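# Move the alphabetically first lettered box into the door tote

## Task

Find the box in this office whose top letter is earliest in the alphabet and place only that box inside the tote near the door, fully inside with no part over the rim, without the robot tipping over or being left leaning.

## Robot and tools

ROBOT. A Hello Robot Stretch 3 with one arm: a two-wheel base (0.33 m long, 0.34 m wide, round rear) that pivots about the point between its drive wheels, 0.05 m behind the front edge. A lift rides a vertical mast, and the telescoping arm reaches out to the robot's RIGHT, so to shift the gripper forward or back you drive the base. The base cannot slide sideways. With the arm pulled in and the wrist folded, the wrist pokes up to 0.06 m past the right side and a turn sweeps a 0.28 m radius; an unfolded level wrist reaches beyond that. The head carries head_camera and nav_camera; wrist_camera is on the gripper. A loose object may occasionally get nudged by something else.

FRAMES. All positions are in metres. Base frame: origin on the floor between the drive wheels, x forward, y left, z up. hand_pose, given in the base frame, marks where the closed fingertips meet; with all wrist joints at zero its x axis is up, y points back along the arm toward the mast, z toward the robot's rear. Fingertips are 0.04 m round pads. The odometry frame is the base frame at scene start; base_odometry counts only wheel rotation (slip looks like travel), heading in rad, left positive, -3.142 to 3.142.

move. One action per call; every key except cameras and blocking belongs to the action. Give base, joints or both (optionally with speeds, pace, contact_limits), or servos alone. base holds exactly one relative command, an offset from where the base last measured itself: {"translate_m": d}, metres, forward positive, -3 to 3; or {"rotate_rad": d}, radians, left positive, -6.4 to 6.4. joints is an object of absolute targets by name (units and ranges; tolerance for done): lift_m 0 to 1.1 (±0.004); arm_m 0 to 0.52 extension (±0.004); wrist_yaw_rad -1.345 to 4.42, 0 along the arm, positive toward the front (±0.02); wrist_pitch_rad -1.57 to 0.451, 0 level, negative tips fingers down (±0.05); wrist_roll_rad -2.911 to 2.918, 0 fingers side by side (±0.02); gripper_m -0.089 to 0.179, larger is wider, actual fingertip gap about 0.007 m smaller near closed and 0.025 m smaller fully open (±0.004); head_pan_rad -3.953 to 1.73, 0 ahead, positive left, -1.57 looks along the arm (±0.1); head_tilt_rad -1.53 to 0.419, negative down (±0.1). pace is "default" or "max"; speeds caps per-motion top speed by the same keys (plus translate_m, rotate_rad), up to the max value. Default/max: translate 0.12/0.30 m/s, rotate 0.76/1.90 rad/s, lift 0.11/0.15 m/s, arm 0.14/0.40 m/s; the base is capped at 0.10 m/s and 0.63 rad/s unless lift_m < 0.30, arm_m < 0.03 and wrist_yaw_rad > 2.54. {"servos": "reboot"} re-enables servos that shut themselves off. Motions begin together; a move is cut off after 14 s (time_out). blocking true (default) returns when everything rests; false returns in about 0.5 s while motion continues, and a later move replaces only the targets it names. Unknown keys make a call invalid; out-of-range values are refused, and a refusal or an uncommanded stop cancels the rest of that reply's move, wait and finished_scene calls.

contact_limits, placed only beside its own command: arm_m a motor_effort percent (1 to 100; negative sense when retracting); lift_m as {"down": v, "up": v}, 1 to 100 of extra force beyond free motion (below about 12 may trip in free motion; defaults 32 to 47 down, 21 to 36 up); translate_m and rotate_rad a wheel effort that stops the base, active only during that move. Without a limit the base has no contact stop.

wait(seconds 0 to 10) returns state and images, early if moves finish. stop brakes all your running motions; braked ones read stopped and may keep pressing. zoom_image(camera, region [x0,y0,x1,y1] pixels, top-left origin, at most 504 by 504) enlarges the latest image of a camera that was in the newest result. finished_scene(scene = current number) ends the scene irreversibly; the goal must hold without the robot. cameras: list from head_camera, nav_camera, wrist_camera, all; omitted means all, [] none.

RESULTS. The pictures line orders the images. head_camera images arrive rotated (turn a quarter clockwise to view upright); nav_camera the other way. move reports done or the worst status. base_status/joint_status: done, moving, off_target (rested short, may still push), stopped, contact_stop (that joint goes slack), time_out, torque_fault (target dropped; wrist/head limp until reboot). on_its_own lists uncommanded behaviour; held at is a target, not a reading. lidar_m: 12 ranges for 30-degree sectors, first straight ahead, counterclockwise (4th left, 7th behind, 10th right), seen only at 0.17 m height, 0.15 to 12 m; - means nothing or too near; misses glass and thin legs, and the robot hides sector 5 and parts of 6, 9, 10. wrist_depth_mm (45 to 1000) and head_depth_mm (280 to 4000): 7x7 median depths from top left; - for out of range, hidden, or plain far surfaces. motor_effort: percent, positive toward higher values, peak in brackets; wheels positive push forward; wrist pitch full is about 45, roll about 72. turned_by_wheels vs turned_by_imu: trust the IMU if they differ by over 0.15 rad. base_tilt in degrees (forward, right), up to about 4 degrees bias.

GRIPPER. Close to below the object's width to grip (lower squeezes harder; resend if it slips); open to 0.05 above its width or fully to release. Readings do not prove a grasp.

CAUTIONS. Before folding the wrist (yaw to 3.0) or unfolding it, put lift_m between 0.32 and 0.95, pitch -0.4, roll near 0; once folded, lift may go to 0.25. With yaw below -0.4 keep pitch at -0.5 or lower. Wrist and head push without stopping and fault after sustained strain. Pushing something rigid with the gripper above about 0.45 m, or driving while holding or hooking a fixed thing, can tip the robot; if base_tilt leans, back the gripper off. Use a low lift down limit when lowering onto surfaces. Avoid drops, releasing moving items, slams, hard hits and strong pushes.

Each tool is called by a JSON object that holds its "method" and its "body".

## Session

{"method": "move", "body": {"joints": {"head_pan_rad": 0.5, "head_tilt_rad": -0.45}, "pace": "max", "cameras": ["nav_camera"]}}

{"method": "move", "body": {"joints": {"head_pan_rad": 1.6}, "pace": "max", "cameras": ["nav_camera"]}}

{"method": "move", "body": {"joints": {"head_pan_rad": -0.6}, "pace": "max", "cameras": ["nav_camera"]}}

{"method": "move", "body": {"joints": {"head_pan_rad": -1.7}, "pace": "max", "cameras": ["nav_camera"]}}

{"method": "move", "body": {"joints": {"head_pan_rad": -2.8}, "pace": "max", "cameras": ["nav_camera"]}}

{"method": "move", "body": {"joints": {"head_pan_rad": -3.9}, "pace": "max", "cameras": ["nav_camera"]}}

Scene clock: 0.77 s.
move: done
base_odometry: x=+0.000 y=+0.000 heading=+0.000
turned_by_wheels: +0.000
turned_by_imu: +0.000
base_tilt: forward=+0.9 right=-0.1
lidar_m: 0.73 0.74 0.91 1.57 1.59 1.09 1.00 1.01 1.25 1.55 1.23 0.80
head_depth_mm: 581 622 668 716 780 846 936 / 605 644 693 753 818 900 989 / 626 674 726 788 863 953 1065 / 652 702 763 833 917 1014 1141 / 682 739 799 876 970 1084 1229 / 714 772 841 931 1038 1171 1310 / 750 813 909 2309 2026 1666 1372
base_status: not commanded
joint_positions: lift_m=+0.337 arm_m=+0.002 wrist_yaw_rad=+3.032 wrist_pitch_rad=-0.535 wrist_roll_rad=+0.000 gripper_m=+0.037 head_pan_rad=+0.509 head_tilt_rad=-0.450
joint_status: all done
measured_speeds: all 0
motor_effort: left_wheel=-0.3(0.8) right_wheel=+2.2(2.6) lift_m=+27.2(27.4) arm_m=-10.3(10.3) wrist_yaw_rad=+0.8(1.1) wrist_pitch_rad=+2.3(2.6) wrist_roll_rad=+0.9(1.0) gripper_m=+0.0(0.9) head_pan_rad=+1.4(3.5) head_tilt_rad=-2.7(3.9)
hand_pose: x=+0.0015 y=+0.0602 z=+0.3248 quat_wxyz=(+0.224, +0.691, +0.150, +0.671) (m; base frame)
wrist_depth_mm: - 140 - - - - 739 / - 155 - - - - - / 903 177 203 906 888 862 - / 725 690 201 725 732 708 687 / 604 614 220 606 615 604 597 / 520 523 128 146 508 524 519 / 457 308 293 303 432 454 454
pictures: nav_camera (sideways)
Images, in order (width x height): nav_camera 672x504.

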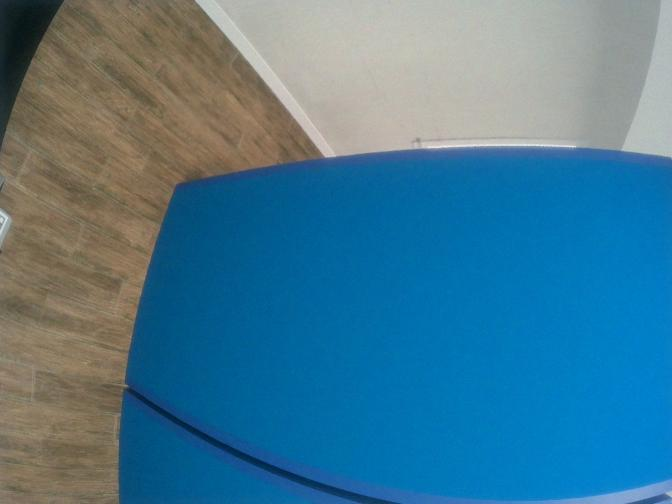

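Scene clock: 1.70 s.
move: done
base_odometry: x=+0.000 y=+0.000 heading=+0.000
turned_by_wheels: +0.000
turned_by_imu: +0.000
base_tilt: forward=+1.0 right=-0.1
lidar_m: 0.73 0.74 0.91 1.57 1.58 1.09 1.00 1.01 1.25 1.55 1.23 0.80
head_depth_mm: 1363 1472 1608 1734 1925 1698 1385 / 1361 1480 1588 1733 1906 1690 1384 / 1346 1439 1563 1731 1909 1683 1378 / 1340 1443 1561 1698 1857 1675 1391 / 1335 1432 1562 1691 1866 1670 1382 / 1341 1440 1554 1704 1861 1671 1383 / 1337 1438 1562 1696 1849 1718 -
base_status: not commanded
joint_positions: lift_m=+0.337 arm_m=+0.002 wrist_yaw_rad=+3.032 wrist_pitch_rad=-0.535 wrist_roll_rad=+0.000 gripper_m=+0.037 head_pan_rad=+1.632 head_tilt_rad=-0.450
joint_status: all done
measured_speeds: all 0
motor_effort: left_wheel=-0.5(0.7) right_wheel=+2.3(3.0) lift_m=+27.7(27.7) arm_m=-13.1(13.1) wrist_yaw_rad=+1.1(1.4) wrist_pitch_rad=+2.2(2.6) wrist_roll_rad=+0.9(1.1) gripper_m=+0.0(1.2) head_pan_rad=+0.7(4.4) head_tilt_rad=-2.2(3.1)
hand_pose: x=+0.0015 y=+0.0602 z=+0.3248 quat_wxyz=(+0.224, +0.691, +0.150, +0.671) (m; base frame)
wrist_depth_mm: - 140 - - - - 731 / - 155 - - - - - / 906 177 203 894 889 851 - / 724 704 202 720 726 717 695 / 613 602 220 595 604 608 603 / 514 515 128 146 508 530 525 / 458 308 292 302 433 451 454
pictures: nav_camera (sideways)
Images, in order (width x height): nav_camera 672x504.

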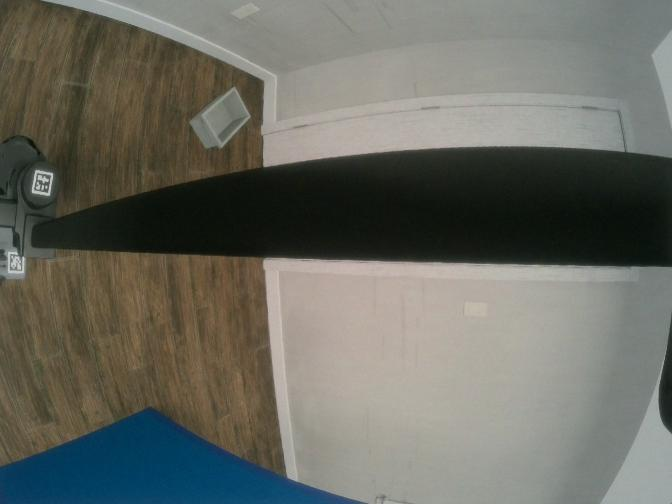

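Scene clock: 2.87 s.
move: done
base_odometry: x=+0.000 y=+0.000 heading=+0.000
turned_by_wheels: +0.000
turned_by_imu: +0.000
base_tilt: forward=+1.0 right=-0.3
lidar_m: 0.73 0.74 0.91 1.57 1.58 1.09 1.00 1.01 1.26 1.55 1.23 0.80
head_depth_mm: 1048 1167 1301 1481 1720 1682 1391 / 951 1041 1164 1309 1457 1618 1392 / 873 950 1040 1159 1286 1466 1379 / 801 871 942 1033 1142 1284 1356 / 745 798 860 938 1023 1140 1261 / 695 739 795 857 933 1024 1131 / 653 694 743 800 867 936 1014
base_status: not commanded
joint_positions: lift_m=+0.337 arm_m=+0.002 wrist_yaw_rad=+3.032 wrist_pitch_rad=-0.535 wrist_roll_rad=+0.000 gripper_m=+0.037 head_pan_rad=-0.635 head_tilt_rad=-0.450
joint_status: all done
measured_speeds: all 0
motor_effort: left_wheel=-0.4(0.7) right_wheel=+2.1(2.6) lift_m=+28.3(28.7) arm_m=-16.2(16.3) wrist_yaw_rad=+0.8(1.1) wrist_pitch_rad=+2.3(2.6) wrist_roll_rad=+0.8(1.0) gripper_m=-0.7(1.1) head_pan_rad=+1.2(5.5) head_tilt_rad=-2.1(2.9)
hand_pose: x=+0.0015 y=+0.0602 z=+0.3248 quat_wxyz=(+0.224, +0.691, +0.150, +0.671) (m; base frame)
wrist_depth_mm: - 140 - - - - 734 / - 156 - - - - - / 912 177 203 903 884 859 - / 722 702 201 710 709 718 689 / 609 595 220 601 610 603 586 / 525 525 128 146 508 523 519 / 459 309 293 301 430 457 455
pictures: nav_camera (sideways)
Images, in order (width x height): nav_camera 672x504.

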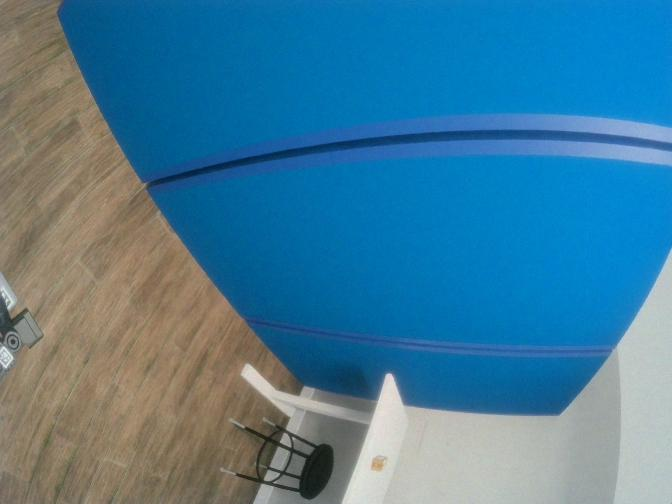

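Scene clock: 3.80 s.
move: done
base_odometry: x=+0.000 y=+0.000 heading=+0.000
turned_by_wheels: +0.000
turned_by_imu: +0.000
base_tilt: forward=+1.0 right=-0.3
lidar_m: 0.73 0.74 0.91 1.57 1.58 1.09 1.00 1.01 1.25 1.54 1.23 0.80
head_depth_mm: 1705 1749 1753 1871 1918 1687 1393 / 1984 2116 1927 2327 2128 1700 1387 / 1984 2118 1906 2459 2091 1680 1388 / 1930 2061 1727 2443 2114 1678 1390 / 1882 2015 1736 2392 2106 1683 1387 / 1842 1958 1720 2240 2030 1674 1383 / 1799 1912 1699 1824 1966 1665 1379
base_status: not commanded
joint_positions: lift_m=+0.337 arm_m=+0.002 wrist_yaw_rad=+3.032 wrist_pitch_rad=-0.535 wrist_roll_rad=+0.000 gripper_m=+0.037 head_pan_rad=-1.742 head_tilt_rad=-0.450
joint_status: all done
measured_speeds: all 0
motor_effort: left_wheel=-0.5(0.8) right_wheel=+1.9(2.6) lift_m=+28.3(28.8) arm_m=-19.1(19.1) wrist_yaw_rad=+0.4(1.4) wrist_pitch_rad=+2.4(2.8) wrist_roll_rad=+1.0(1.1) gripper_m=+0.7(1.3) head_pan_rad=+0.9(4.7) head_tilt_rad=-2.9(3.1)
hand_pose: x=+0.0015 y=+0.0602 z=+0.3248 quat_wxyz=(+0.224, +0.691, +0.150, +0.671) (m; base frame)
wrist_depth_mm: - 140 - - - - 732 / - 155 - - - - - / 908 176 202 880 889 878 - / 727 695 202 701 718 729 698 / 611 602 220 604 603 612 612 / 523 520 127 146 503 524 520 / 458 306 292 298 434 452 454
pictures: nav_camera (sideways)
Images, in order (width x height): nav_camera 672x504.

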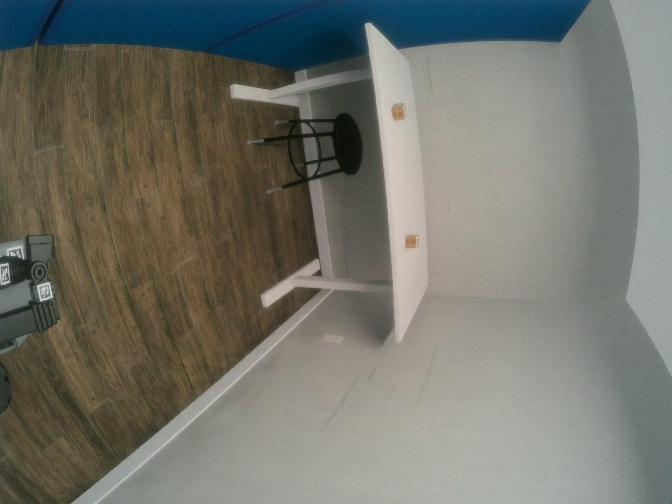

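Scene clock: 4.73 s.
move: done
base_odometry: x=+0.000 y=+0.000 heading=+0.000
turned_by_wheels: +0.000
turned_by_imu: +0.000
base_tilt: forward=+0.9 right=-0.3
lidar_m: 0.73 0.74 0.91 1.57 1.58 1.09 1.00 1.01 1.25 1.55 1.23 0.80
head_depth_mm: 816 869 948 1016 1109 1219 1332 / 836 891 962 1047 1148 1263 1365 / 848 907 987 1073 1174 1296 1378 / 867 933 1007 1099 1210 1333 1386 / 882 951 1031 1133 1251 1393 1381 / 904 971 1051 1155 1283 1433 1387 / 925 996 1087 1198 1317 1484 1389
base_status: not commanded
joint_positions: lift_m=+0.337 arm_m=+0.002 wrist_yaw_rad=+3.032 wrist_pitch_rad=-0.535 wrist_roll_rad=+0.000 gripper_m=+0.037 head_pan_rad=-2.845 head_tilt_rad=-0.450
joint_status: all done
measured_speeds: all 0
motor_effort: left_wheel=-0.7(0.7) right_wheel=+2.4(2.6) lift_m=+29.0(29.1) arm_m=-21.5(21.6) wrist_yaw_rad=+0.6(1.1) wrist_pitch_rad=+2.6(2.6) wrist_roll_rad=+0.8(1.0) gripper_m=+0.2(1.5) head_pan_rad=+0.9(5.3) head_tilt_rad=-2.5(3.7)
hand_pose: x=+0.0015 y=+0.0602 z=+0.3248 quat_wxyz=(+0.224, +0.691, +0.150, +0.671) (m; base frame)
wrist_depth_mm: - 140 - - - - 739 / - 155 - - - - - / 910 176 202 894 879 878 - / 720 695 201 726 720 725 694 / 612 614 218 605 604 609 604 / 520 522 127 146 508 517 518 / 462 307 293 299 434 454 459
pictures: nav_camera (sideways)
Images, in order (width x height): nav_camera 672x504.

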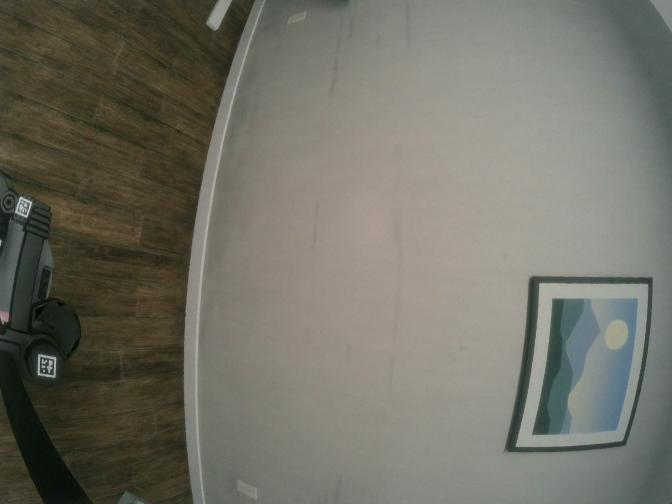

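Scene clock: 5.67 s.
move: done
base_odometry: x=+0.000 y=+0.000 heading=+0.000
turned_by_wheels: +0.000
turned_by_imu: +0.000
base_tilt: forward=+1.0 right=+0.0
lidar_m: 0.73 0.74 0.91 1.57 1.58 1.09 1.00 1.01 1.25 1.55 1.23 0.80
head_depth_mm: - - - - - - - / 1563 1675 - - - - - / 1530 1654 1821 1977 2087 1688 1394 / 1354 1464 1596 1740 1934 1677 1382 / 1224 1315 1415 1537 1666 1663 1384 / 1115 1198 1265 1361 1479 1560 1384 / 1025 1082 1143 1231 1320 1421 1373
base_status: not commanded
joint_positions: lift_m=+0.337 arm_m=+0.002 wrist_yaw_rad=+3.032 wrist_pitch_rad=-0.535 wrist_roll_rad=+0.000 gripper_m=+0.037 head_pan_rad=-3.946 head_tilt_rad=-0.450
joint_status: all done
measured_speeds: all 0
motor_effort: left_wheel=-0.5(0.7) right_wheel=+2.4(2.6) lift_m=+29.5(29.6) arm_m=-22.5(22.6) wrist_yaw_rad=+0.9(1.1) wrist_pitch_rad=+2.2(2.6) wrist_roll_rad=+0.7(1.1) gripper_m=-0.7(1.1) head_pan_rad=+1.6(4.5) head_tilt_rad=-2.2(2.6)
hand_pose: x=+0.0015 y=+0.0602 z=+0.3248 quat_wxyz=(+0.224, +0.691, +0.150, +0.671) (m; base frame)
wrist_depth_mm: - 140 - - - - 731 / - 155 - - - - - / 902 177 202 893 880 858 - / 712 694 201 713 725 742 694 / 595 600 220 598 605 600 599 / 522 514 128 146 505 525 515 / 454 308 293 299 436 458 459
pictures: nav_camera (sideways)
Images, in order (width x height): nav_camera 672x504.

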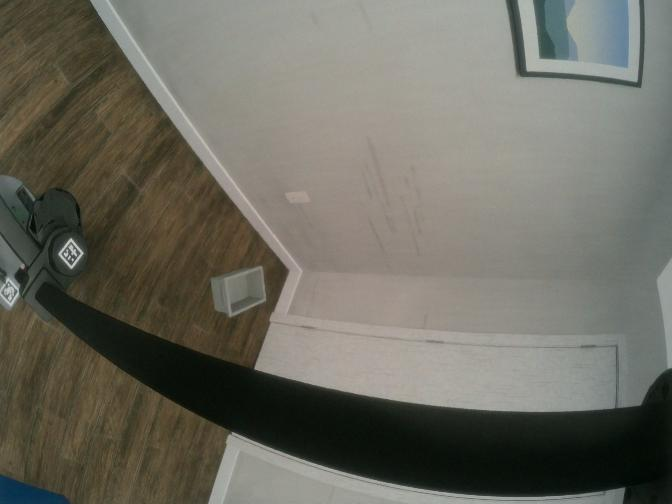

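{"method": "move", "body": {"base": {"rotate_rad": -1.496}, "joints": {"lift_m": 0.28, "wrist_yaw_rad": 3.1, "wrist_pitch_rad": -0.42, "head_pan_rad": 0.2, "head_tilt_rad": -0.4}, "pace": "max", "cameras": []}}

{"method": "move", "body": {"base": {"translate_m": 0.35}, "joints": {"head_pan_rad": 0.2, "head_tilt_rad": -0.4}, "pace": "max", "contact_limits": {"translate_m": 40}, "cameras": ["head_camera", "nav_camera"]}}

Scene clock: 44.87 s.
move: done
base_odometry: x=+0.000 y=+0.000 heading=-1.496
turned_by_wheels: -1.496
turned_by_imu: -1.489
base_tilt: forward=+0.9 right=-0.2
lidar_m: 1.54 1.10 0.77 0.73 0.75 1.68 1.57 1.51 1.06 1.00 1.03 1.35
head_depth_mm: 1795 1907 1972 2213 2284 1778 1452 / 1824 1938 1956 2180 2202 1782 1451 / 1888 2003 1958 1863 2199 1768 1446 / 1909 2042 1920 2317 2192 1749 1446 / 1921 2055 1908 2272 2158 1748 1433 / 1601 1660 1661 1800 1900 1746 1441 / 1310 1351 1404 1453 1506 1589 1432
base_status: done
joint_positions: lift_m=+0.280 arm_m=+0.002 wrist_yaw_rad=+3.097 wrist_pitch_rad=-0.441 wrist_roll_rad=+0.000 gripper_m=+0.037 head_pan_rad=+0.215 head_tilt_rad=-0.401
joint_status: all done
measured_speeds: translate_m=+0.000 rotate_rad=+0.000 lift_m=+0.000 arm_m=+0.000 wrist_yaw_rad=+0.000 wrist_pitch_rad=+0.000 wrist_roll_rad=+0.000 head_pan_rad=-0.024 head_tilt_rad=+0.000
motor_effort: left_wheel=+8.6(17.9) right_wheel=-6.5(15.9) lift_m=+23.0(27.0) arm_m=-20.7(22.7) wrist_yaw_rad=+2.8(8.6) wrist_pitch_rad=+3.5(7.3) wrist_roll_rad=+0.8(1.1) gripper_m=-0.5(1.2) head_pan_rad=-3.1(4.8) head_tilt_rad=+3.9(5.8)
hand_pose: x=-0.0114 y=+0.0745 z=+0.2875 quat_wxyz=(+0.170, +0.693, +0.140, +0.687) (m; base frame)
wrist_depth_mm: - - 142 - 703 - - / 700 - 154 - 776 - - / 794 - 168 - 868 - 864 / 740 734 186 728 729 729 764 / 585 601 200 591 599 584 595 / 496 505 128 291 480 497 494 / 433 274 254 266 277 431 435
pictures: none
No camera images: "cameras" was empty.

Scene clock: 47.33 s.
move: done
base_odometry: x=+0.026 y=-0.349 heading=-1.495
turned_by_wheels: +0.000
turned_by_imu: +0.000
base_tilt: forward=+1.0 right=-0.1
lidar_m: 1.20 1.13 0.79 0.75 0.77 1.01 1.92 1.48 1.04 0.98 1.00 1.32
head_depth_mm: 1505 1594 1677 1203 2003 1768 1439 / 1545 1623 1712 1206 2008 1737 1452 / 1573 1656 1750 1276 1766 1744 1445 / 1594 1704 1764 1229 2019 1723 1435 / 1610 1745 1810 1352 2055 1742 1438 / 1624 1709 1733 1345 2054 1746 1436 / 1383 1416 1471 1444 1585 1630 1436
base_status: done
joint_positions: lift_m=+0.280 arm_m=+0.002 wrist_yaw_rad=+3.098 wrist_pitch_rad=-0.440 wrist_roll_rad=+0.000 gripper_m=+0.037 head_pan_rad=+0.202 head_tilt_rad=-0.399
joint_status: all done
measured_speeds: all 0
motor_effort: left_wheel=+10.8(20.1) right_wheel=-4.0(8.0) lift_m=+27.1(27.6) arm_m=-18.3(20.9) wrist_yaw_rad=+2.3(3.1) wrist_pitch_rad=+3.6(4.0) wrist_roll_rad=+0.9(1.1) gripper_m=+0.3(1.5) head_pan_rad=-4.3(4.3) head_tilt_rad=+2.3(3.9)
contact_limits: translate_m 40 (maximum 100)
hand_pose: x=-0.0116 y=+0.0746 z=+0.2877 quat_wxyz=(+0.170, +0.693, +0.140, +0.687) (m; base frame)
wrist_depth_mm: - - 142 - - - - / - - 156 - - - 824 / - - 170 863 - - 888 / 747 741 187 750 737 742 743 / 594 595 201 594 602 597 594 / 505 499 128 290 485 499 498 / 434 275 255 267 276 430 432
pictures: head_camera (sideways), nav_camera (sideways)
Images, in order (width x height): head_camera 896x504, nav_camera 672x504.

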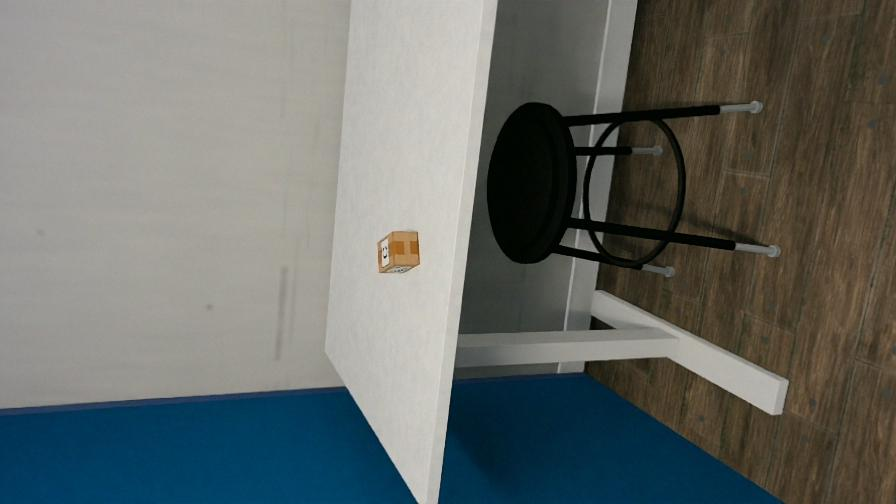

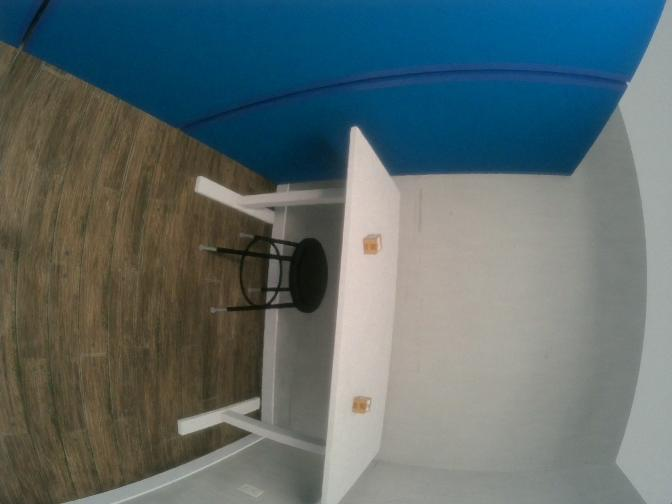

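{"method": "zoom_image", "body": {"camera": "head_camera", "region": [365, 220, 430, 285]}}

{"method": "move", "body": {"joints": {"head_pan_rad": -0.31, "head_tilt_rad": -0.4}, "pace": "max", "cameras": ["head_camera"]}}

{"method": "zoom_image", "body": {"camera": "head_camera", "region": [355, 205, 445, 295]}}

Scaled by 7.754 from the camera's 896x504 image, which has a finer 1280x720 frame.

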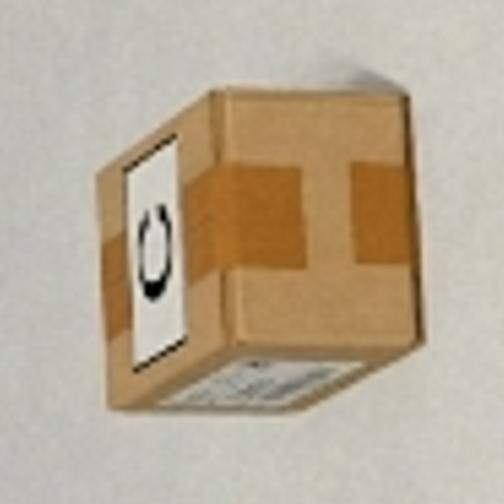

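Scene clock: 52.40 s.
move: done
base_odometry: x=+0.026 y=-0.349 heading=-1.495
turned_by_wheels: +0.000
turned_by_imu: +0.001
base_tilt: forward=+0.9 right=-0.2
lidar_m: 1.20 1.13 0.79 0.75 0.77 1.01 1.92 1.48 1.03 0.98 1.01 1.32
head_depth_mm: 1499 1548 1577 1556 1693 1681 1449 / 1714 1792 1819 1615 2052 1787 1441 / 1696 1806 1882 1382 2046 1775 1450 / 1649 1754 1818 1362 2159 1789 1451 / 1603 1698 1764 1272 2073 1742 1427 / 1548 1663 1732 1253 2040 1700 1445 / 1509 1595 1679 1175 1490 1700 1432
base_status: not commanded
joint_positions: lift_m=+0.280 arm_m=+0.002 wrist_yaw_rad=+3.098 wrist_pitch_rad=-0.440 wrist_roll_rad=+0.000 gripper_m=+0.037 head_pan_rad=-0.324 head_tilt_rad=-0.399
joint_status: all done
measured_speeds: all 0
motor_effort: left_wheel=+10.9(11.0) right_wheel=-3.5(4.1) lift_m=+31.9(32.1) arm_m=-15.2(15.8) wrist_yaw_rad=+2.5(2.9) wrist_pitch_rad=+3.5(3.9) wrist_roll_rad=+0.6(1.1) gripper_m=-0.3(1.0) head_pan_rad=-2.9(4.9) head_tilt_rad=+1.2(5.0)
contact_limits: translate_m 40 (maximum 100)
hand_pose: x=-0.0116 y=+0.0746 z=+0.2877 quat_wxyz=(+0.170, +0.693, +0.140, +0.687) (m; base frame)
wrist_depth_mm: - - 142 - - - - / - - 156 - - - 834 / - - 169 859 - - 891 / 731 744 187 728 726 740 739 / 594 593 200 603 591 594 602 / 503 507 128 290 485 499 497 / 431 275 253 266 276 427 435
pictures: head_camera (sideways)
Images, in order (width x height): head_camera 896x504.

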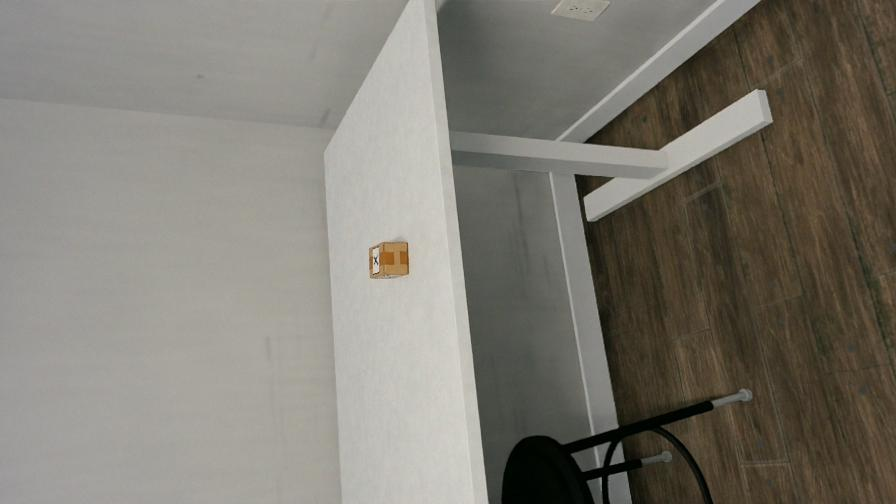

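Scaled by 5.600 from the camera's 896x504 image, which has a finer 1280x720 frame.

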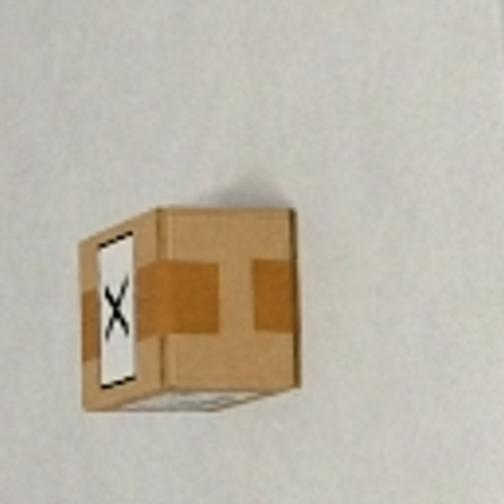

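{"method": "move", "body": {"base": {"rotate_rad": -0.16}, "joints": {"head_pan_rad": 0.0, "head_tilt_rad": -0.4}, "pace": "max", "cameras": []}}

{"method": "move", "body": {"base": {"translate_m": -1.49}, "pace": "max", "contact_limits": {"translate_m": 40}, "cameras": []}}

{"method": "move", "body": {"base": {"rotate_rad": 1.761}, "pace": "max", "cameras": ["nav_camera"]}}

Scene clock: 89.90 s.
move: done
base_odometry: x=+0.026 y=-0.349 heading=-1.655
turned_by_wheels: -0.160
turned_by_imu: -0.158
base_tilt: forward=+1.1 right=-0.1
lidar_m: 1.30 1.20 0.85 0.75 0.75 0.89 1.92 1.82 1.10 0.98 0.99 1.17
head_depth_mm: 1637 1764 1843 1390 2006 1734 1451 / 1611 1714 1803 1284 2132 1767 1433 / 1611 1702 1776 1262 2093 1784 1426 / 1564 1681 1751 1269 2096 1763 1440 / 1559 1659 1746 1261 2049 1718 1432 / 1528 1631 1722 1251 1485 1691 1439 / 1516 1625 1708 1186 1602 1690 1424
base_status: done
joint_positions: lift_m=+0.280 arm_m=+0.002 wrist_yaw_rad=+3.098 wrist_pitch_rad=-0.440 wrist_roll_rad=+0.000 gripper_m=+0.037 head_pan_rad=+0.008 head_tilt_rad=-0.399
joint_status: all done
measured_speeds: all 0
motor_effort: left_wheel=+10.0(17.6) right_wheel=-7.7(13.9) lift_m=+31.6(32.0) arm_m=-10.6(11.4) wrist_yaw_rad=+2.5(3.0) wrist_pitch_rad=+3.8(3.9) wrist_roll_rad=+0.6(0.9) gripper_m=+0.9(1.5) head_pan_rad=+2.2(4.2) head_tilt_rad=+0.1(2.6)
hand_pose: x=-0.0116 y=+0.0746 z=+0.2877 quat_wxyz=(+0.170, +0.693, +0.140, +0.687) (m; base frame)
wrist_depth_mm: - - 142 - - - 872 / - - 154 - - 936 - / - - 168 - 858 - - / 701 715 185 734 753 750 739 / 595 601 201 596 602 594 607 / 495 500 128 291 485 503 501 / 440 272 256 266 276 436 431
pictures: none
No camera images: "cameras" was empty.

Scene clock: 96.27 s.
move: done
base_odometry: x=+0.151 y=+1.136 heading=-1.655
turned_by_wheels: +0.000
turned_by_imu: +0.003
base_tilt: forward=+0.9 right=-0.2
lidar_m: 2.77 0.82 0.64 2.99 0.92 0.56 0.49 0.47 0.57 1.03 1.30 1.54
head_depth_mm: 2750 2760 2787 2826 2279 1795 1443 / 2977 3181 3235 3105 2298 1775 1442 / 2873 3084 3326 3257 2290 1764 1448 / 2825 3053 3193 3274 2287 1769 1443 / 2819 2982 2856 3132 2299 1747 1438 / 2773 3000 3137 3051 2273 1745 1432 / 2695 2891 2765 2687 2187 1771 1431
base_status: done
joint_positions: lift_m=+0.280 arm_m=+0.002 wrist_yaw_rad=+3.098 wrist_pitch_rad=-0.440 wrist_roll_rad=+0.000 gripper_m=+0.037 head_pan_rad=+0.000 head_tilt_rad=-0.399
joint_status: not commanded
measured_speeds: all 0
motor_effort: left_wheel=+2.8(14.9) right_wheel=-7.8(14.2) lift_m=+27.0(31.5) arm_m=-7.5(10.7) wrist_yaw_rad=+2.1(3.0) wrist_pitch_rad=+3.4(4.1) wrist_roll_rad=+0.9(1.3) gripper_m=-0.6(1.4) head_pan_rad=-2.8(4.6) head_tilt_rad=-1.8(2.4)
contact_limits: translate_m 40 (maximum 100)
hand_pose: x=-0.0116 y=+0.0746 z=+0.2877 quat_wxyz=(+0.170, +0.693, +0.140, +0.687) (m; base frame)
wrist_depth_mm: - - 145 - - - 528 / - - 157 - - - - / - 957 169 953 908 627 - / 727 746 186 735 745 677 699 / 593 602 201 592 589 591 595 / 507 494 128 291 487 506 498 / 428 275 256 265 275 431 425
pictures: none
No camera images: "cameras" was empty.

Scene clock: 98.47 s.
move: done
base_odometry: x=+0.151 y=+1.136 heading=+0.106
turned_by_wheels: +1.761
turned_by_imu: +1.754
base_tilt: forward=+1.0 right=-0.3
lidar_m: 2.25 0.73 0.52 0.47 0.48 0.65 1.29 1.33 1.77 2.01 0.65 0.64
head_depth_mm: 2946 3176 3395 3329 2313 1788 1447 / 2976 3181 3431 3326 2285 1767 1449 / 3021 3181 3349 3201 2269 1777 1441 / 2970 3167 3439 3273 2269 1766 1439 / 3012 3191 3343 3064 2277 1744 1437 / 2071 2107 2141 2231 2087 1756 1434 / 1462 1445 1503 1522 1548 1554 1395
base_status: done
joint_positions: lift_m=+0.280 arm_m=+0.002 wrist_yaw_rad=+3.098 wrist_pitch_rad=-0.440 wrist_roll_rad=+0.000 gripper_m=+0.037 head_pan_rad=+0.000 head_tilt_rad=-0.399
joint_status: not commanded
measured_speeds: all 0
motor_effort: left_wheel=-8.5(16.3) right_wheel=+9.3(17.1) lift_m=+25.9(27.5) arm_m=-22.4(22.4) wrist_yaw_rad=+2.1(3.0) wrist_pitch_rad=+3.4(4.0) wrist_roll_rad=+0.9(1.0) gripper_m=-0.4(1.4) head_pan_rad=-2.4(4.0) head_tilt_rad=-2.5(2.9)
hand_pose: x=-0.0116 y=+0.0746 z=+0.2877 quat_wxyz=(+0.170, +0.693, +0.140, +0.687) (m; base frame)
wrist_depth_mm: - - 142 - - - - / - - 155 - - - - / - - 169 - - - - / - - 185 - - - - / 574 582 199 601 603 601 597 / 506 506 127 291 485 503 500 / 426 274 254 266 274 430 428
pictures: nav_camera (sideways)
Images, in order (width x height): nav_camera 672x504.

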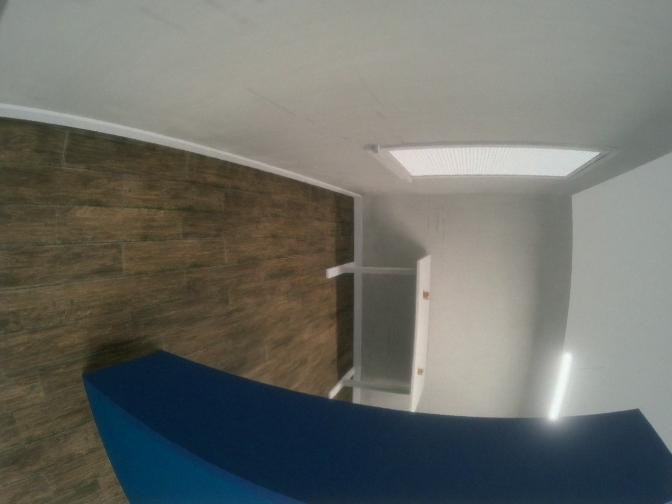

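{"method": "move", "body": {"base": {"translate_m": 1.3}, "joints": {"head_pan_rad": -0.75, "head_tilt_rad": -0.4}, "pace": "max", "contact_limits": {"translate_m": 40}, "cameras": ["nav_camera"]}}

Scene clock: 112.60 s.
move: done
base_odometry: x=+1.444 y=+1.273 heading=+0.106
turned_by_wheels: +0.000
turned_by_imu: +0.000
base_tilt: forward=+0.9 right=-0.1
lidar_m: 1.72 0.81 0.57 0.55 0.56 0.74 1.79 0.62 0.58 1.35 2.95 2.26
head_depth_mm: 3234 3386 3641 3319 2306 1786 1455 / 2972 3214 3585 3262 2299 1763 1439 / 2730 2952 3197 3256 2296 1790 1449 / 2516 2671 2810 3009 2268 1767 1443 / 2304 2482 2396 2791 2289 1742 1435 / 2158 2309 2108 2590 2303 1742 1428 / 2014 2126 1909 2407 2252 1765 1434
base_status: done
joint_positions: lift_m=+0.280 arm_m=+0.002 wrist_yaw_rad=+3.098 wrist_pitch_rad=-0.440 wrist_roll_rad=+0.000 gripper_m=+0.037 head_pan_rad=-0.750 head_tilt_rad=-0.401
joint_status: all done
measured_speeds: all 0
motor_effort: left_wheel=+5.3(11.9) right_wheel=+2.0(21.1) lift_m=+20.4(24.2) arm_m=-20.4(21.9) wrist_yaw_rad=+2.4(3.0) wrist_pitch_rad=+3.5(3.9) wrist_roll_rad=+0.9(1.1) gripper_m=-0.3(1.4) head_pan_rad=+2.4(4.9) head_tilt_rad=+1.0(2.6)
contact_limits: translate_m 40 (maximum 100)
hand_pose: x=-0.0116 y=+0.0746 z=+0.2877 quat_wxyz=(+0.170, +0.693, +0.140, +0.687) (m; base frame)
wrist_depth_mm: - - 142 - - - - / - - 154 - - - - / - - 169 - - - - / - - 185 - 673 722 701 / 588 598 201 599 596 599 600 / 502 499 128 290 493 503 499 / 431 275 254 267 276 435 427
pictures: nav_camera (sideways)
Images, in order (width x height): nav_camera 672x504.

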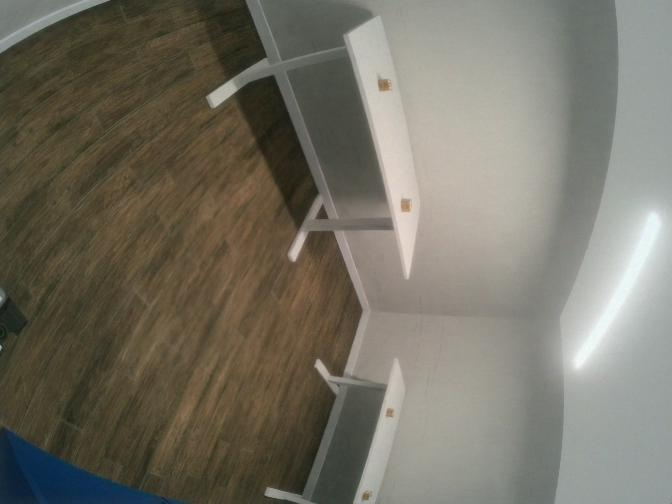

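{"method": "move", "body": {"base": {"rotate_rad": -1.011}, "joints": {"head_pan_rad": 0.0}, "pace": "max", "cameras": []}}

{"method": "move", "body": {"base": {"translate_m": 1.66}, "joints": {"head_pan_rad": 0.95, "head_tilt_rad": -0.4}, "pace": "max", "contact_limits": {"translate_m": 40}, "cameras": ["head_camera", "nav_camera"]}}

{"method": "zoom_image", "body": {"camera": "head_camera", "region": [320, 130, 560, 370]}}

{"method": "move", "body": {"joints": {"head_pan_rad": -0.8, "head_tilt_rad": -0.4}, "pace": "max", "cameras": ["head_camera", "nav_camera"]}}

Scene clock: 144.63 s.
move: done
base_odometry: x=+1.444 y=+1.273 heading=-0.904
turned_by_wheels: -1.011
turned_by_imu: -1.005
base_tilt: forward=+1.1 right=-0.2
lidar_m: 2.95 2.25 1.72 0.77 0.56 0.55 0.57 0.78 2.09 0.58 0.57 2.27
head_depth_mm: 2865 3088 3108 3223 2323 1774 1454 / 3055 3177 3345 3086 2293 1759 1443 / 3207 3398 3611 3319 2304 1765 1428 / 3305 3539 3736 3222 2293 1773 1432 / 2852 3098 3265 3221 2264 1766 1437 / 2624 2757 2889 3063 2245 1749 1434 / 2349 2475 2222 2692 2254 1737 1427
base_status: done
joint_positions: lift_m=+0.280 arm_m=+0.002 wrist_yaw_rad=+3.098 wrist_pitch_rad=-0.440 wrist_roll_rad=+0.000 gripper_m=+0.037 head_pan_rad=+0.014 head_tilt_rad=-0.401
joint_status: all done
measured_speeds: translate_m=+0.000 rotate_rad=+0.000 lift_m=+0.000 arm_m=+0.000 wrist_yaw_rad=+0.000 wrist_pitch_rad=+0.000 wrist_roll_rad=+0.000 head_pan_rad=-0.024 head_tilt_rad=+0.000
motor_effort: left_wheel=+9.7(17.8) right_wheel=-7.8(15.1) lift_m=+22.6(22.7) arm_m=-21.5(22.2) wrist_yaw_rad=+2.0(2.7) wrist_pitch_rad=+3.3(3.8) wrist_roll_rad=+0.7(1.1) gripper_m=+0.1(1.1) head_pan_rad=-3.5(5.1) head_tilt_rad=+3.2(4.2)
hand_pose: x=-0.0116 y=+0.0746 z=+0.2877 quat_wxyz=(+0.170, +0.693, +0.140, +0.687) (m; base frame)
wrist_depth_mm: - - 142 - - - - / - - 154 - - - - / - - 169 - - - - / - - 185 728 752 741 738 / 489 573 200 597 592 608 600 / 484 497 127 290 487 499 501 / 429 274 255 267 274 433 431
pictures: none
No camera images: "cameras" was empty.

Scene clock: 151.60 s.
move: done
base_odometry: x=+2.470 y=-0.031 heading=-0.904
turned_by_wheels: +0.000
turned_by_imu: -0.002
base_tilt: forward=+0.9 right=-0.2
lidar_m: 1.86 1.39 0.91 1.40 1.91 1.97 2.04 1.57 1.22 1.47 1.64 1.35
head_depth_mm: 1152 1228 1318 1427 1559 1675 1447 / 1152 1224 1320 1432 1515 1661 1445 / 1138 1221 1316 1193 784 1653 1440 / 1141 1221 1308 1115 781 1149 1357 / 1146 1212 1303 1103 782 1651 1438 / 1136 1215 1304 1109 780 1638 1437 / 1135 1220 1310 1107 776 1599 1432
base_status: done
joint_positions: lift_m=+0.280 arm_m=+0.002 wrist_yaw_rad=+3.098 wrist_pitch_rad=-0.440 wrist_roll_rad=+0.000 gripper_m=+0.037 head_pan_rad=+0.950 head_tilt_rad=-0.400
joint_status: all done
measured_speeds: all 0
motor_effort: left_wheel=+11.0(20.8) right_wheel=-4.6(9.9) lift_m=+29.3(32.1) arm_m=-15.7(21.7) wrist_yaw_rad=+2.2(3.0) wrist_pitch_rad=+3.4(4.0) wrist_roll_rad=+0.8(1.1) gripper_m=+0.2(1.4) head_pan_rad=-3.1(5.0) head_tilt_rad=+2.1(6.1)
contact_limits: translate_m 40 (maximum 100)
hand_pose: x=-0.0116 y=+0.0746 z=+0.2877 quat_wxyz=(+0.170, +0.693, +0.140, +0.687) (m; base frame)
wrist_depth_mm: - - 145 - - - - / - - 157 - - - - / - - 170 - - - - / 746 738 186 740 735 735 729 / 587 600 201 597 600 593 597 / 500 505 128 291 485 498 499 / 429 272 253 266 275 437 432
pictures: head_camera (sideways), nav_camera (sideways)
Images, in order (width x height): head_camera 896x504, nav_camera 672x504.

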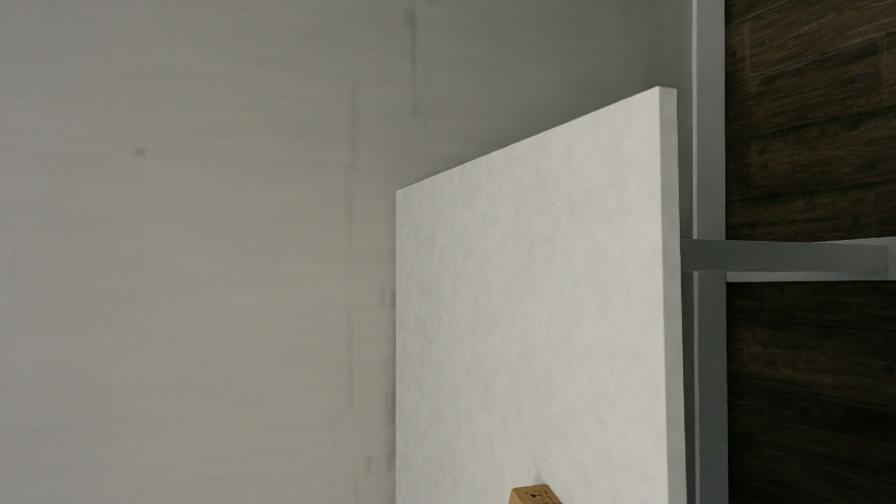

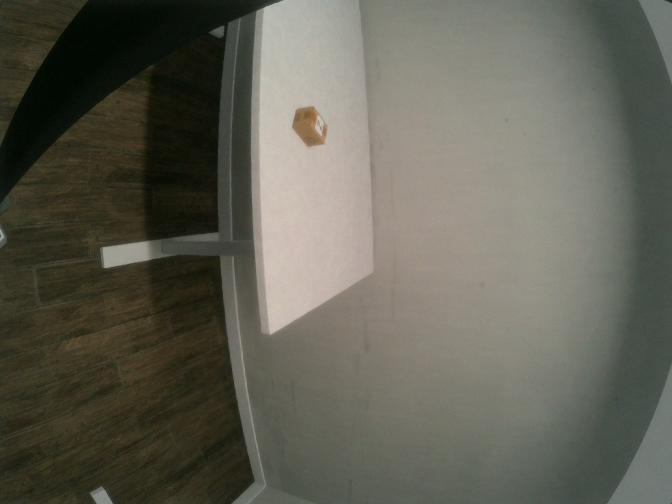

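Scaled by 2.100 from the camera's 896x504 image, which has a finer 1280x720 frame.

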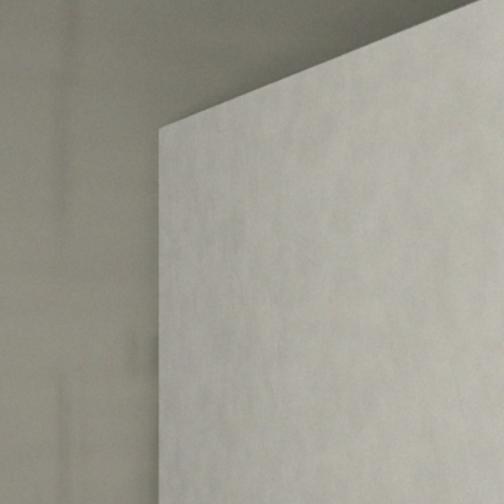

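Scene clock: 152.67 s.
move: done
base_odometry: x=+2.470 y=-0.031 heading=-0.904
turned_by_wheels: +0.000
turned_by_imu: +0.000
base_tilt: forward=+1.0 right=+0.0
lidar_m: 1.86 1.39 0.91 1.39 1.92 1.97 2.04 1.56 1.22 1.47 1.64 1.35
head_depth_mm: 1716 1827 1955 1387 1991 1775 1448 / 1656 1769 1916 1469 2189 1774 1447 / 1605 1719 1881 1467 2116 1785 1437 / 1578 1700 1828 1469 2097 1778 1428 / 1555 1649 1771 1451 2022 1778 1436 / 1521 1622 1737 1443 2013 1750 1421 / 1483 1575 1705 1437 1158 1706 1432
base_status: not commanded
joint_positions: lift_m=+0.280 arm_m=+0.002 wrist_yaw_rad=+3.098 wrist_pitch_rad=-0.440 wrist_roll_rad=+0.000 gripper_m=+0.037 head_pan_rad=-0.842 head_tilt_rad=-0.400
joint_status: all done
measured_speeds: all 0
motor_effort: left_wheel=+10.7(11.1) right_wheel=-4.4(4.7) lift_m=+27.0(29.3) arm_m=-15.3(15.9) wrist_yaw_rad=+2.4(2.8) wrist_pitch_rad=+3.5(3.9) wrist_roll_rad=+0.8(0.9) gripper_m=-0.9(1.3) head_pan_rad=+1.5(4.8) head_tilt_rad=+3.1(6.2)
contact_limits: translate_m 40 (maximum 100)
hand_pose: x=-0.0116 y=+0.0746 z=+0.2877 quat_wxyz=(+0.170, +0.693, +0.140, +0.687) (m; base frame)
wrist_depth_mm: - - 144 - - - - / - - 157 - - - - / - - 169 - - - - / 745 726 187 731 744 733 735 / 594 598 201 599 609 591 594 / 497 496 127 292 490 503 506 / 437 274 252 268 278 430 436
pictures: head_camera (sideways), nav_camera (sideways)
Images, in order (width x height): head_camera 896x504, nav_camera 672x504.

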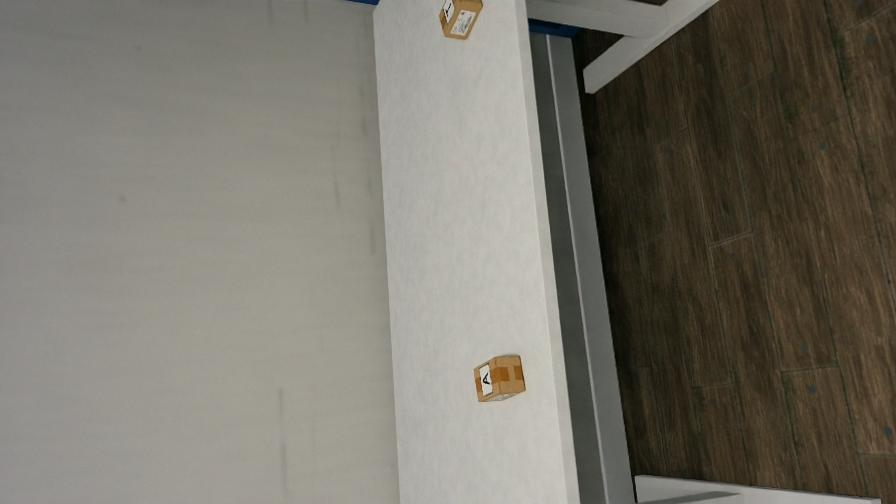

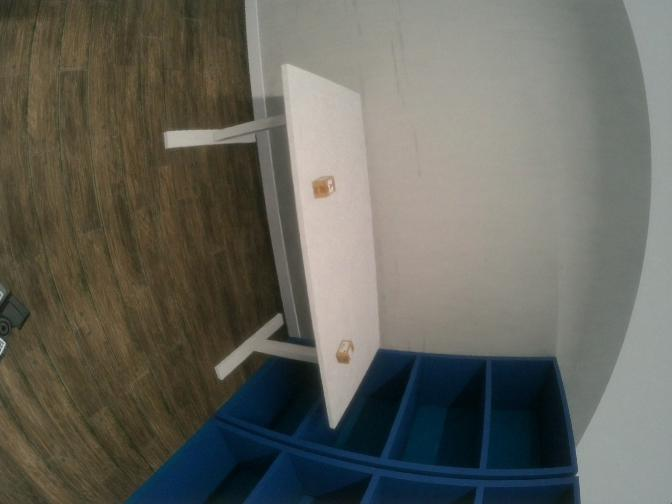

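{"method": "zoom_image", "body": {"camera": "head_camera", "region": [460, 338, 540, 418]}}

Scaled by 6.300 from the camera's 896x504 image, which has a finer 1280x720 frame.

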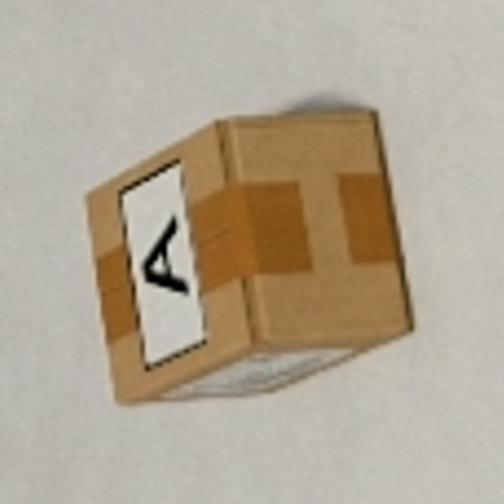

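{"method": "move", "body": {"base": {"rotate_rad": -0.594}, "pace": "max", "cameras": []}}

{"method": "move", "body": {"base": {"translate_m": 0.527}, "pace": "max", "contact_limits": {"translate_m": 40}, "cameras": []}}

{"method": "move", "body": {"base": {"rotate_rad": 1.533}, "joints": {"lift_m": 0.85, "gripper_m": 0.179, "head_pan_rad": -1.57, "head_tilt_rad": -0.6}, "pace": "max", "cameras": ["head_camera"]}}

{"method": "zoom_image", "body": {"camera": "head_camera", "region": [380, 180, 560, 360]}}

Scene clock: 194.87 s.
move: done
base_odometry: x=+2.470 y=-0.031 heading=-1.498
turned_by_wheels: -0.594
turned_by_imu: -0.590
base_tilt: forward=+1.1 right=-0.1
lidar_m: 1.35 1.84 1.42 0.91 1.37 1.46 1.97 2.01 1.56 1.22 1.47 1.64
head_depth_mm: 1300 1475 1556 1764 1941 1690 1451 / 1260 1344 1432 1584 1741 1716 1437 / 1835 1956 2006 1830 1988 1777 1444 / 1958 2165 2300 1932 2178 1757 1431 / 1948 2076 2207 1552 2074 1752 1438 / 1815 1942 2071 1404 2183 1748 1434 / 1729 1804 1908 1429 2088 1746 1417
base_status: done
joint_positions: lift_m=+0.280 arm_m=+0.002 wrist_yaw_rad=+3.098 wrist_pitch_rad=-0.440 wrist_roll_rad=+0.000 gripper_m=+0.037 head_pan_rad=-0.800 head_tilt_rad=-0.400
joint_status: not commanded
measured_speeds: all 0
motor_effort: left_wheel=+9.8(18.0) right_wheel=-9.5(14.7) lift_m=+21.2(21.4) arm_m=-12.6(12.6) wrist_yaw_rad=+2.4(2.8) wrist_pitch_rad=+3.5(3.8) wrist_roll_rad=+0.8(1.0) gripper_m=-0.2(1.5) head_pan_rad=+2.4(4.0) head_tilt_rad=+2.1(3.1)
hand_pose: x=-0.0116 y=+0.0746 z=+0.2877 quat_wxyz=(+0.170, +0.693, +0.140, +0.687) (m; base frame)
wrist_depth_mm: - - 145 - - - - / - - 157 - - - - / 992 937 170 972 - - - / 735 728 186 737 740 735 743 / 596 597 201 596 594 592 598 / 496 498 127 290 486 497 503 / 429 277 254 265 275 428 433
pictures: none
No camera images: "cameras" was empty.

Scene clock: 197.93 s.
move: done
base_odometry: x=+2.509 y=-0.557 heading=-1.497
turned_by_wheels: +0.000
turned_by_imu: -0.001
base_tilt: forward=+0.8 right=-0.1
lidar_m: 1.27 0.84 1.45 1.38 1.41 1.85 2.49 1.91 1.31 1.43 1.23 1.28
head_depth_mm: 1551 1655 1571 1773 1415 1685 1446 / 1679 1787 1758 1909 1129 1678 1418 / 1603 1772 1868 1467 1029 1667 1444 / 1482 1599 1721 1472 1030 877 1420 / 1424 1522 1619 1451 1029 791 1432 / 1311 1391 1476 1446 1026 789 1347 / 1211 1285 1357 1392 1019 785 658
base_status: done
joint_positions: lift_m=+0.280 arm_m=+0.002 wrist_yaw_rad=+3.098 wrist_pitch_rad=-0.440 wrist_roll_rad=+0.000 gripper_m=+0.037 head_pan_rad=-0.800 head_tilt_rad=-0.400
joint_status: not commanded
measured_speeds: all 0
motor_effort: left_wheel=+11.5(20.8) right_wheel=-2.7(8.2) lift_m=+25.4(25.6) arm_m=-19.6(19.9) wrist_yaw_rad=+2.2(3.0) wrist_pitch_rad=+3.3(3.9) wrist_roll_rad=+0.9(1.1) gripper_m=-0.5(1.6) head_pan_rad=+2.8(4.3) head_tilt_rad=+0.5(2.8)
contact_limits: translate_m 40 (maximum 100)
hand_pose: x=-0.0116 y=+0.0746 z=+0.2877 quat_wxyz=(+0.170, +0.693, +0.140, +0.687) (m; base frame)
wrist_depth_mm: - 804 144 - - - - / - 895 157 - - - - / 944 977 170 981 - - - / 740 697 186 743 728 748 732 / 604 599 200 596 596 596 606 / 500 502 128 292 486 499 501 / 431 273 256 265 277 433 430
pictures: none
No camera images: "cameras" was empty.

Scene clock: 202.53 s.
move: done
base_odometry: x=+2.509 y=-0.557 heading=+0.035
turned_by_wheels: +1.533
turned_by_imu: +1.528
base_tilt: forward=+0.9 right=-0.1
lidar_m: 1.38 1.04 1.77 2.49 1.92 1.32 1.53 1.23 1.24 1.27 0.85 1.48
head_depth_mm: 1096 1209 1313 998 795 1388 - / 1089 1205 1302 1003 797 1382 1317 / 1078 1195 1289 1004 794 1366 1312 / 1077 1193 1284 1001 745 1382 1326 / 1074 1190 1280 993 789 1372 1320 / 1068 1171 1269 1001 793 1267 1252 / 1067 1180 1264 1002 786 1366 1258
base_status: done
joint_positions: lift_m=+0.850 arm_m=+0.002 wrist_yaw_rad=+3.098 wrist_pitch_rad=-0.439 wrist_roll_rad=+0.000 gripper_m=+0.179 head_pan_rad=-1.571 head_tilt_rad=-0.600
joint_status: all done
measured_speeds: all 0
motor_effort: left_wheel=-8.8(13.7) right_wheel=+9.3(16.3) lift_m=+30.8(34.8) arm_m=-20.6(22.7) wrist_yaw_rad=+2.3(2.8) wrist_pitch_rad=+3.5(3.8) wrist_roll_rad=+0.8(1.1) gripper_m=-0.1(94.5) head_pan_rad=+2.6(5.4) head_tilt_rad=-2.1(5.1)
hand_pose: x=-0.0116 y=+0.0748 z=+0.8580 quat_wxyz=(+0.169, +0.693, +0.139, +0.687) (m; base frame)
wrist_depth_mm: - - 144 - - - - / - - 157 - - - - / - - 170 - - - - / - - 186 - - - - / - - 203 - - - - / 125 - 235 - - 137 117 / - - 271 - - - 110
pictures: head_camera (sideways)
Images, in order (width x height): head_camera 896x504.

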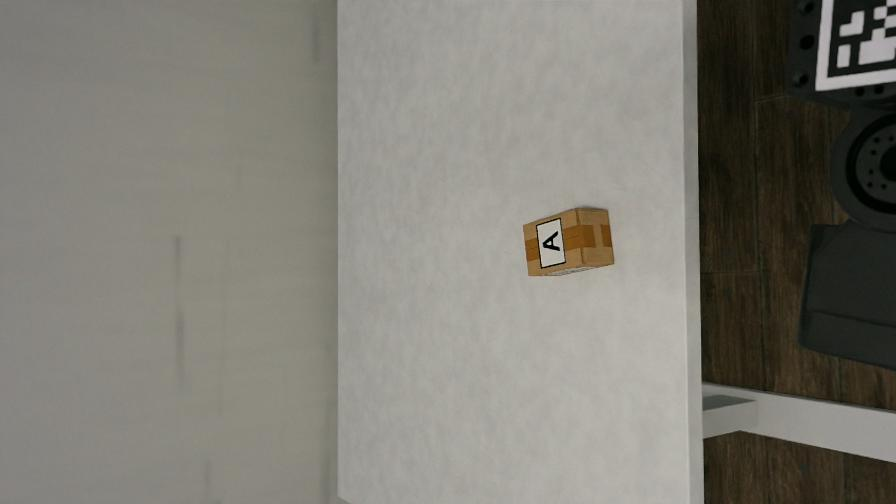

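Scaled by 2.800 from the camera's 896x504 image, which has a finer 1280x720 frame.

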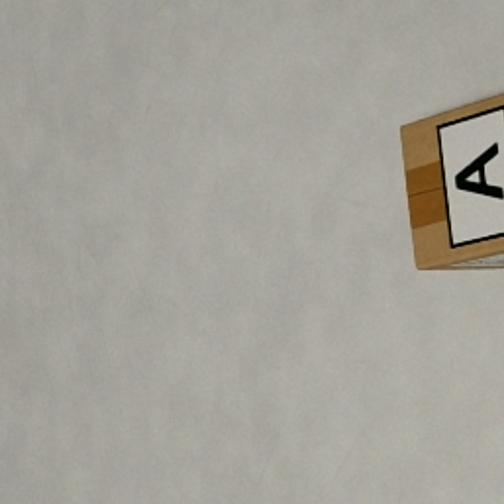

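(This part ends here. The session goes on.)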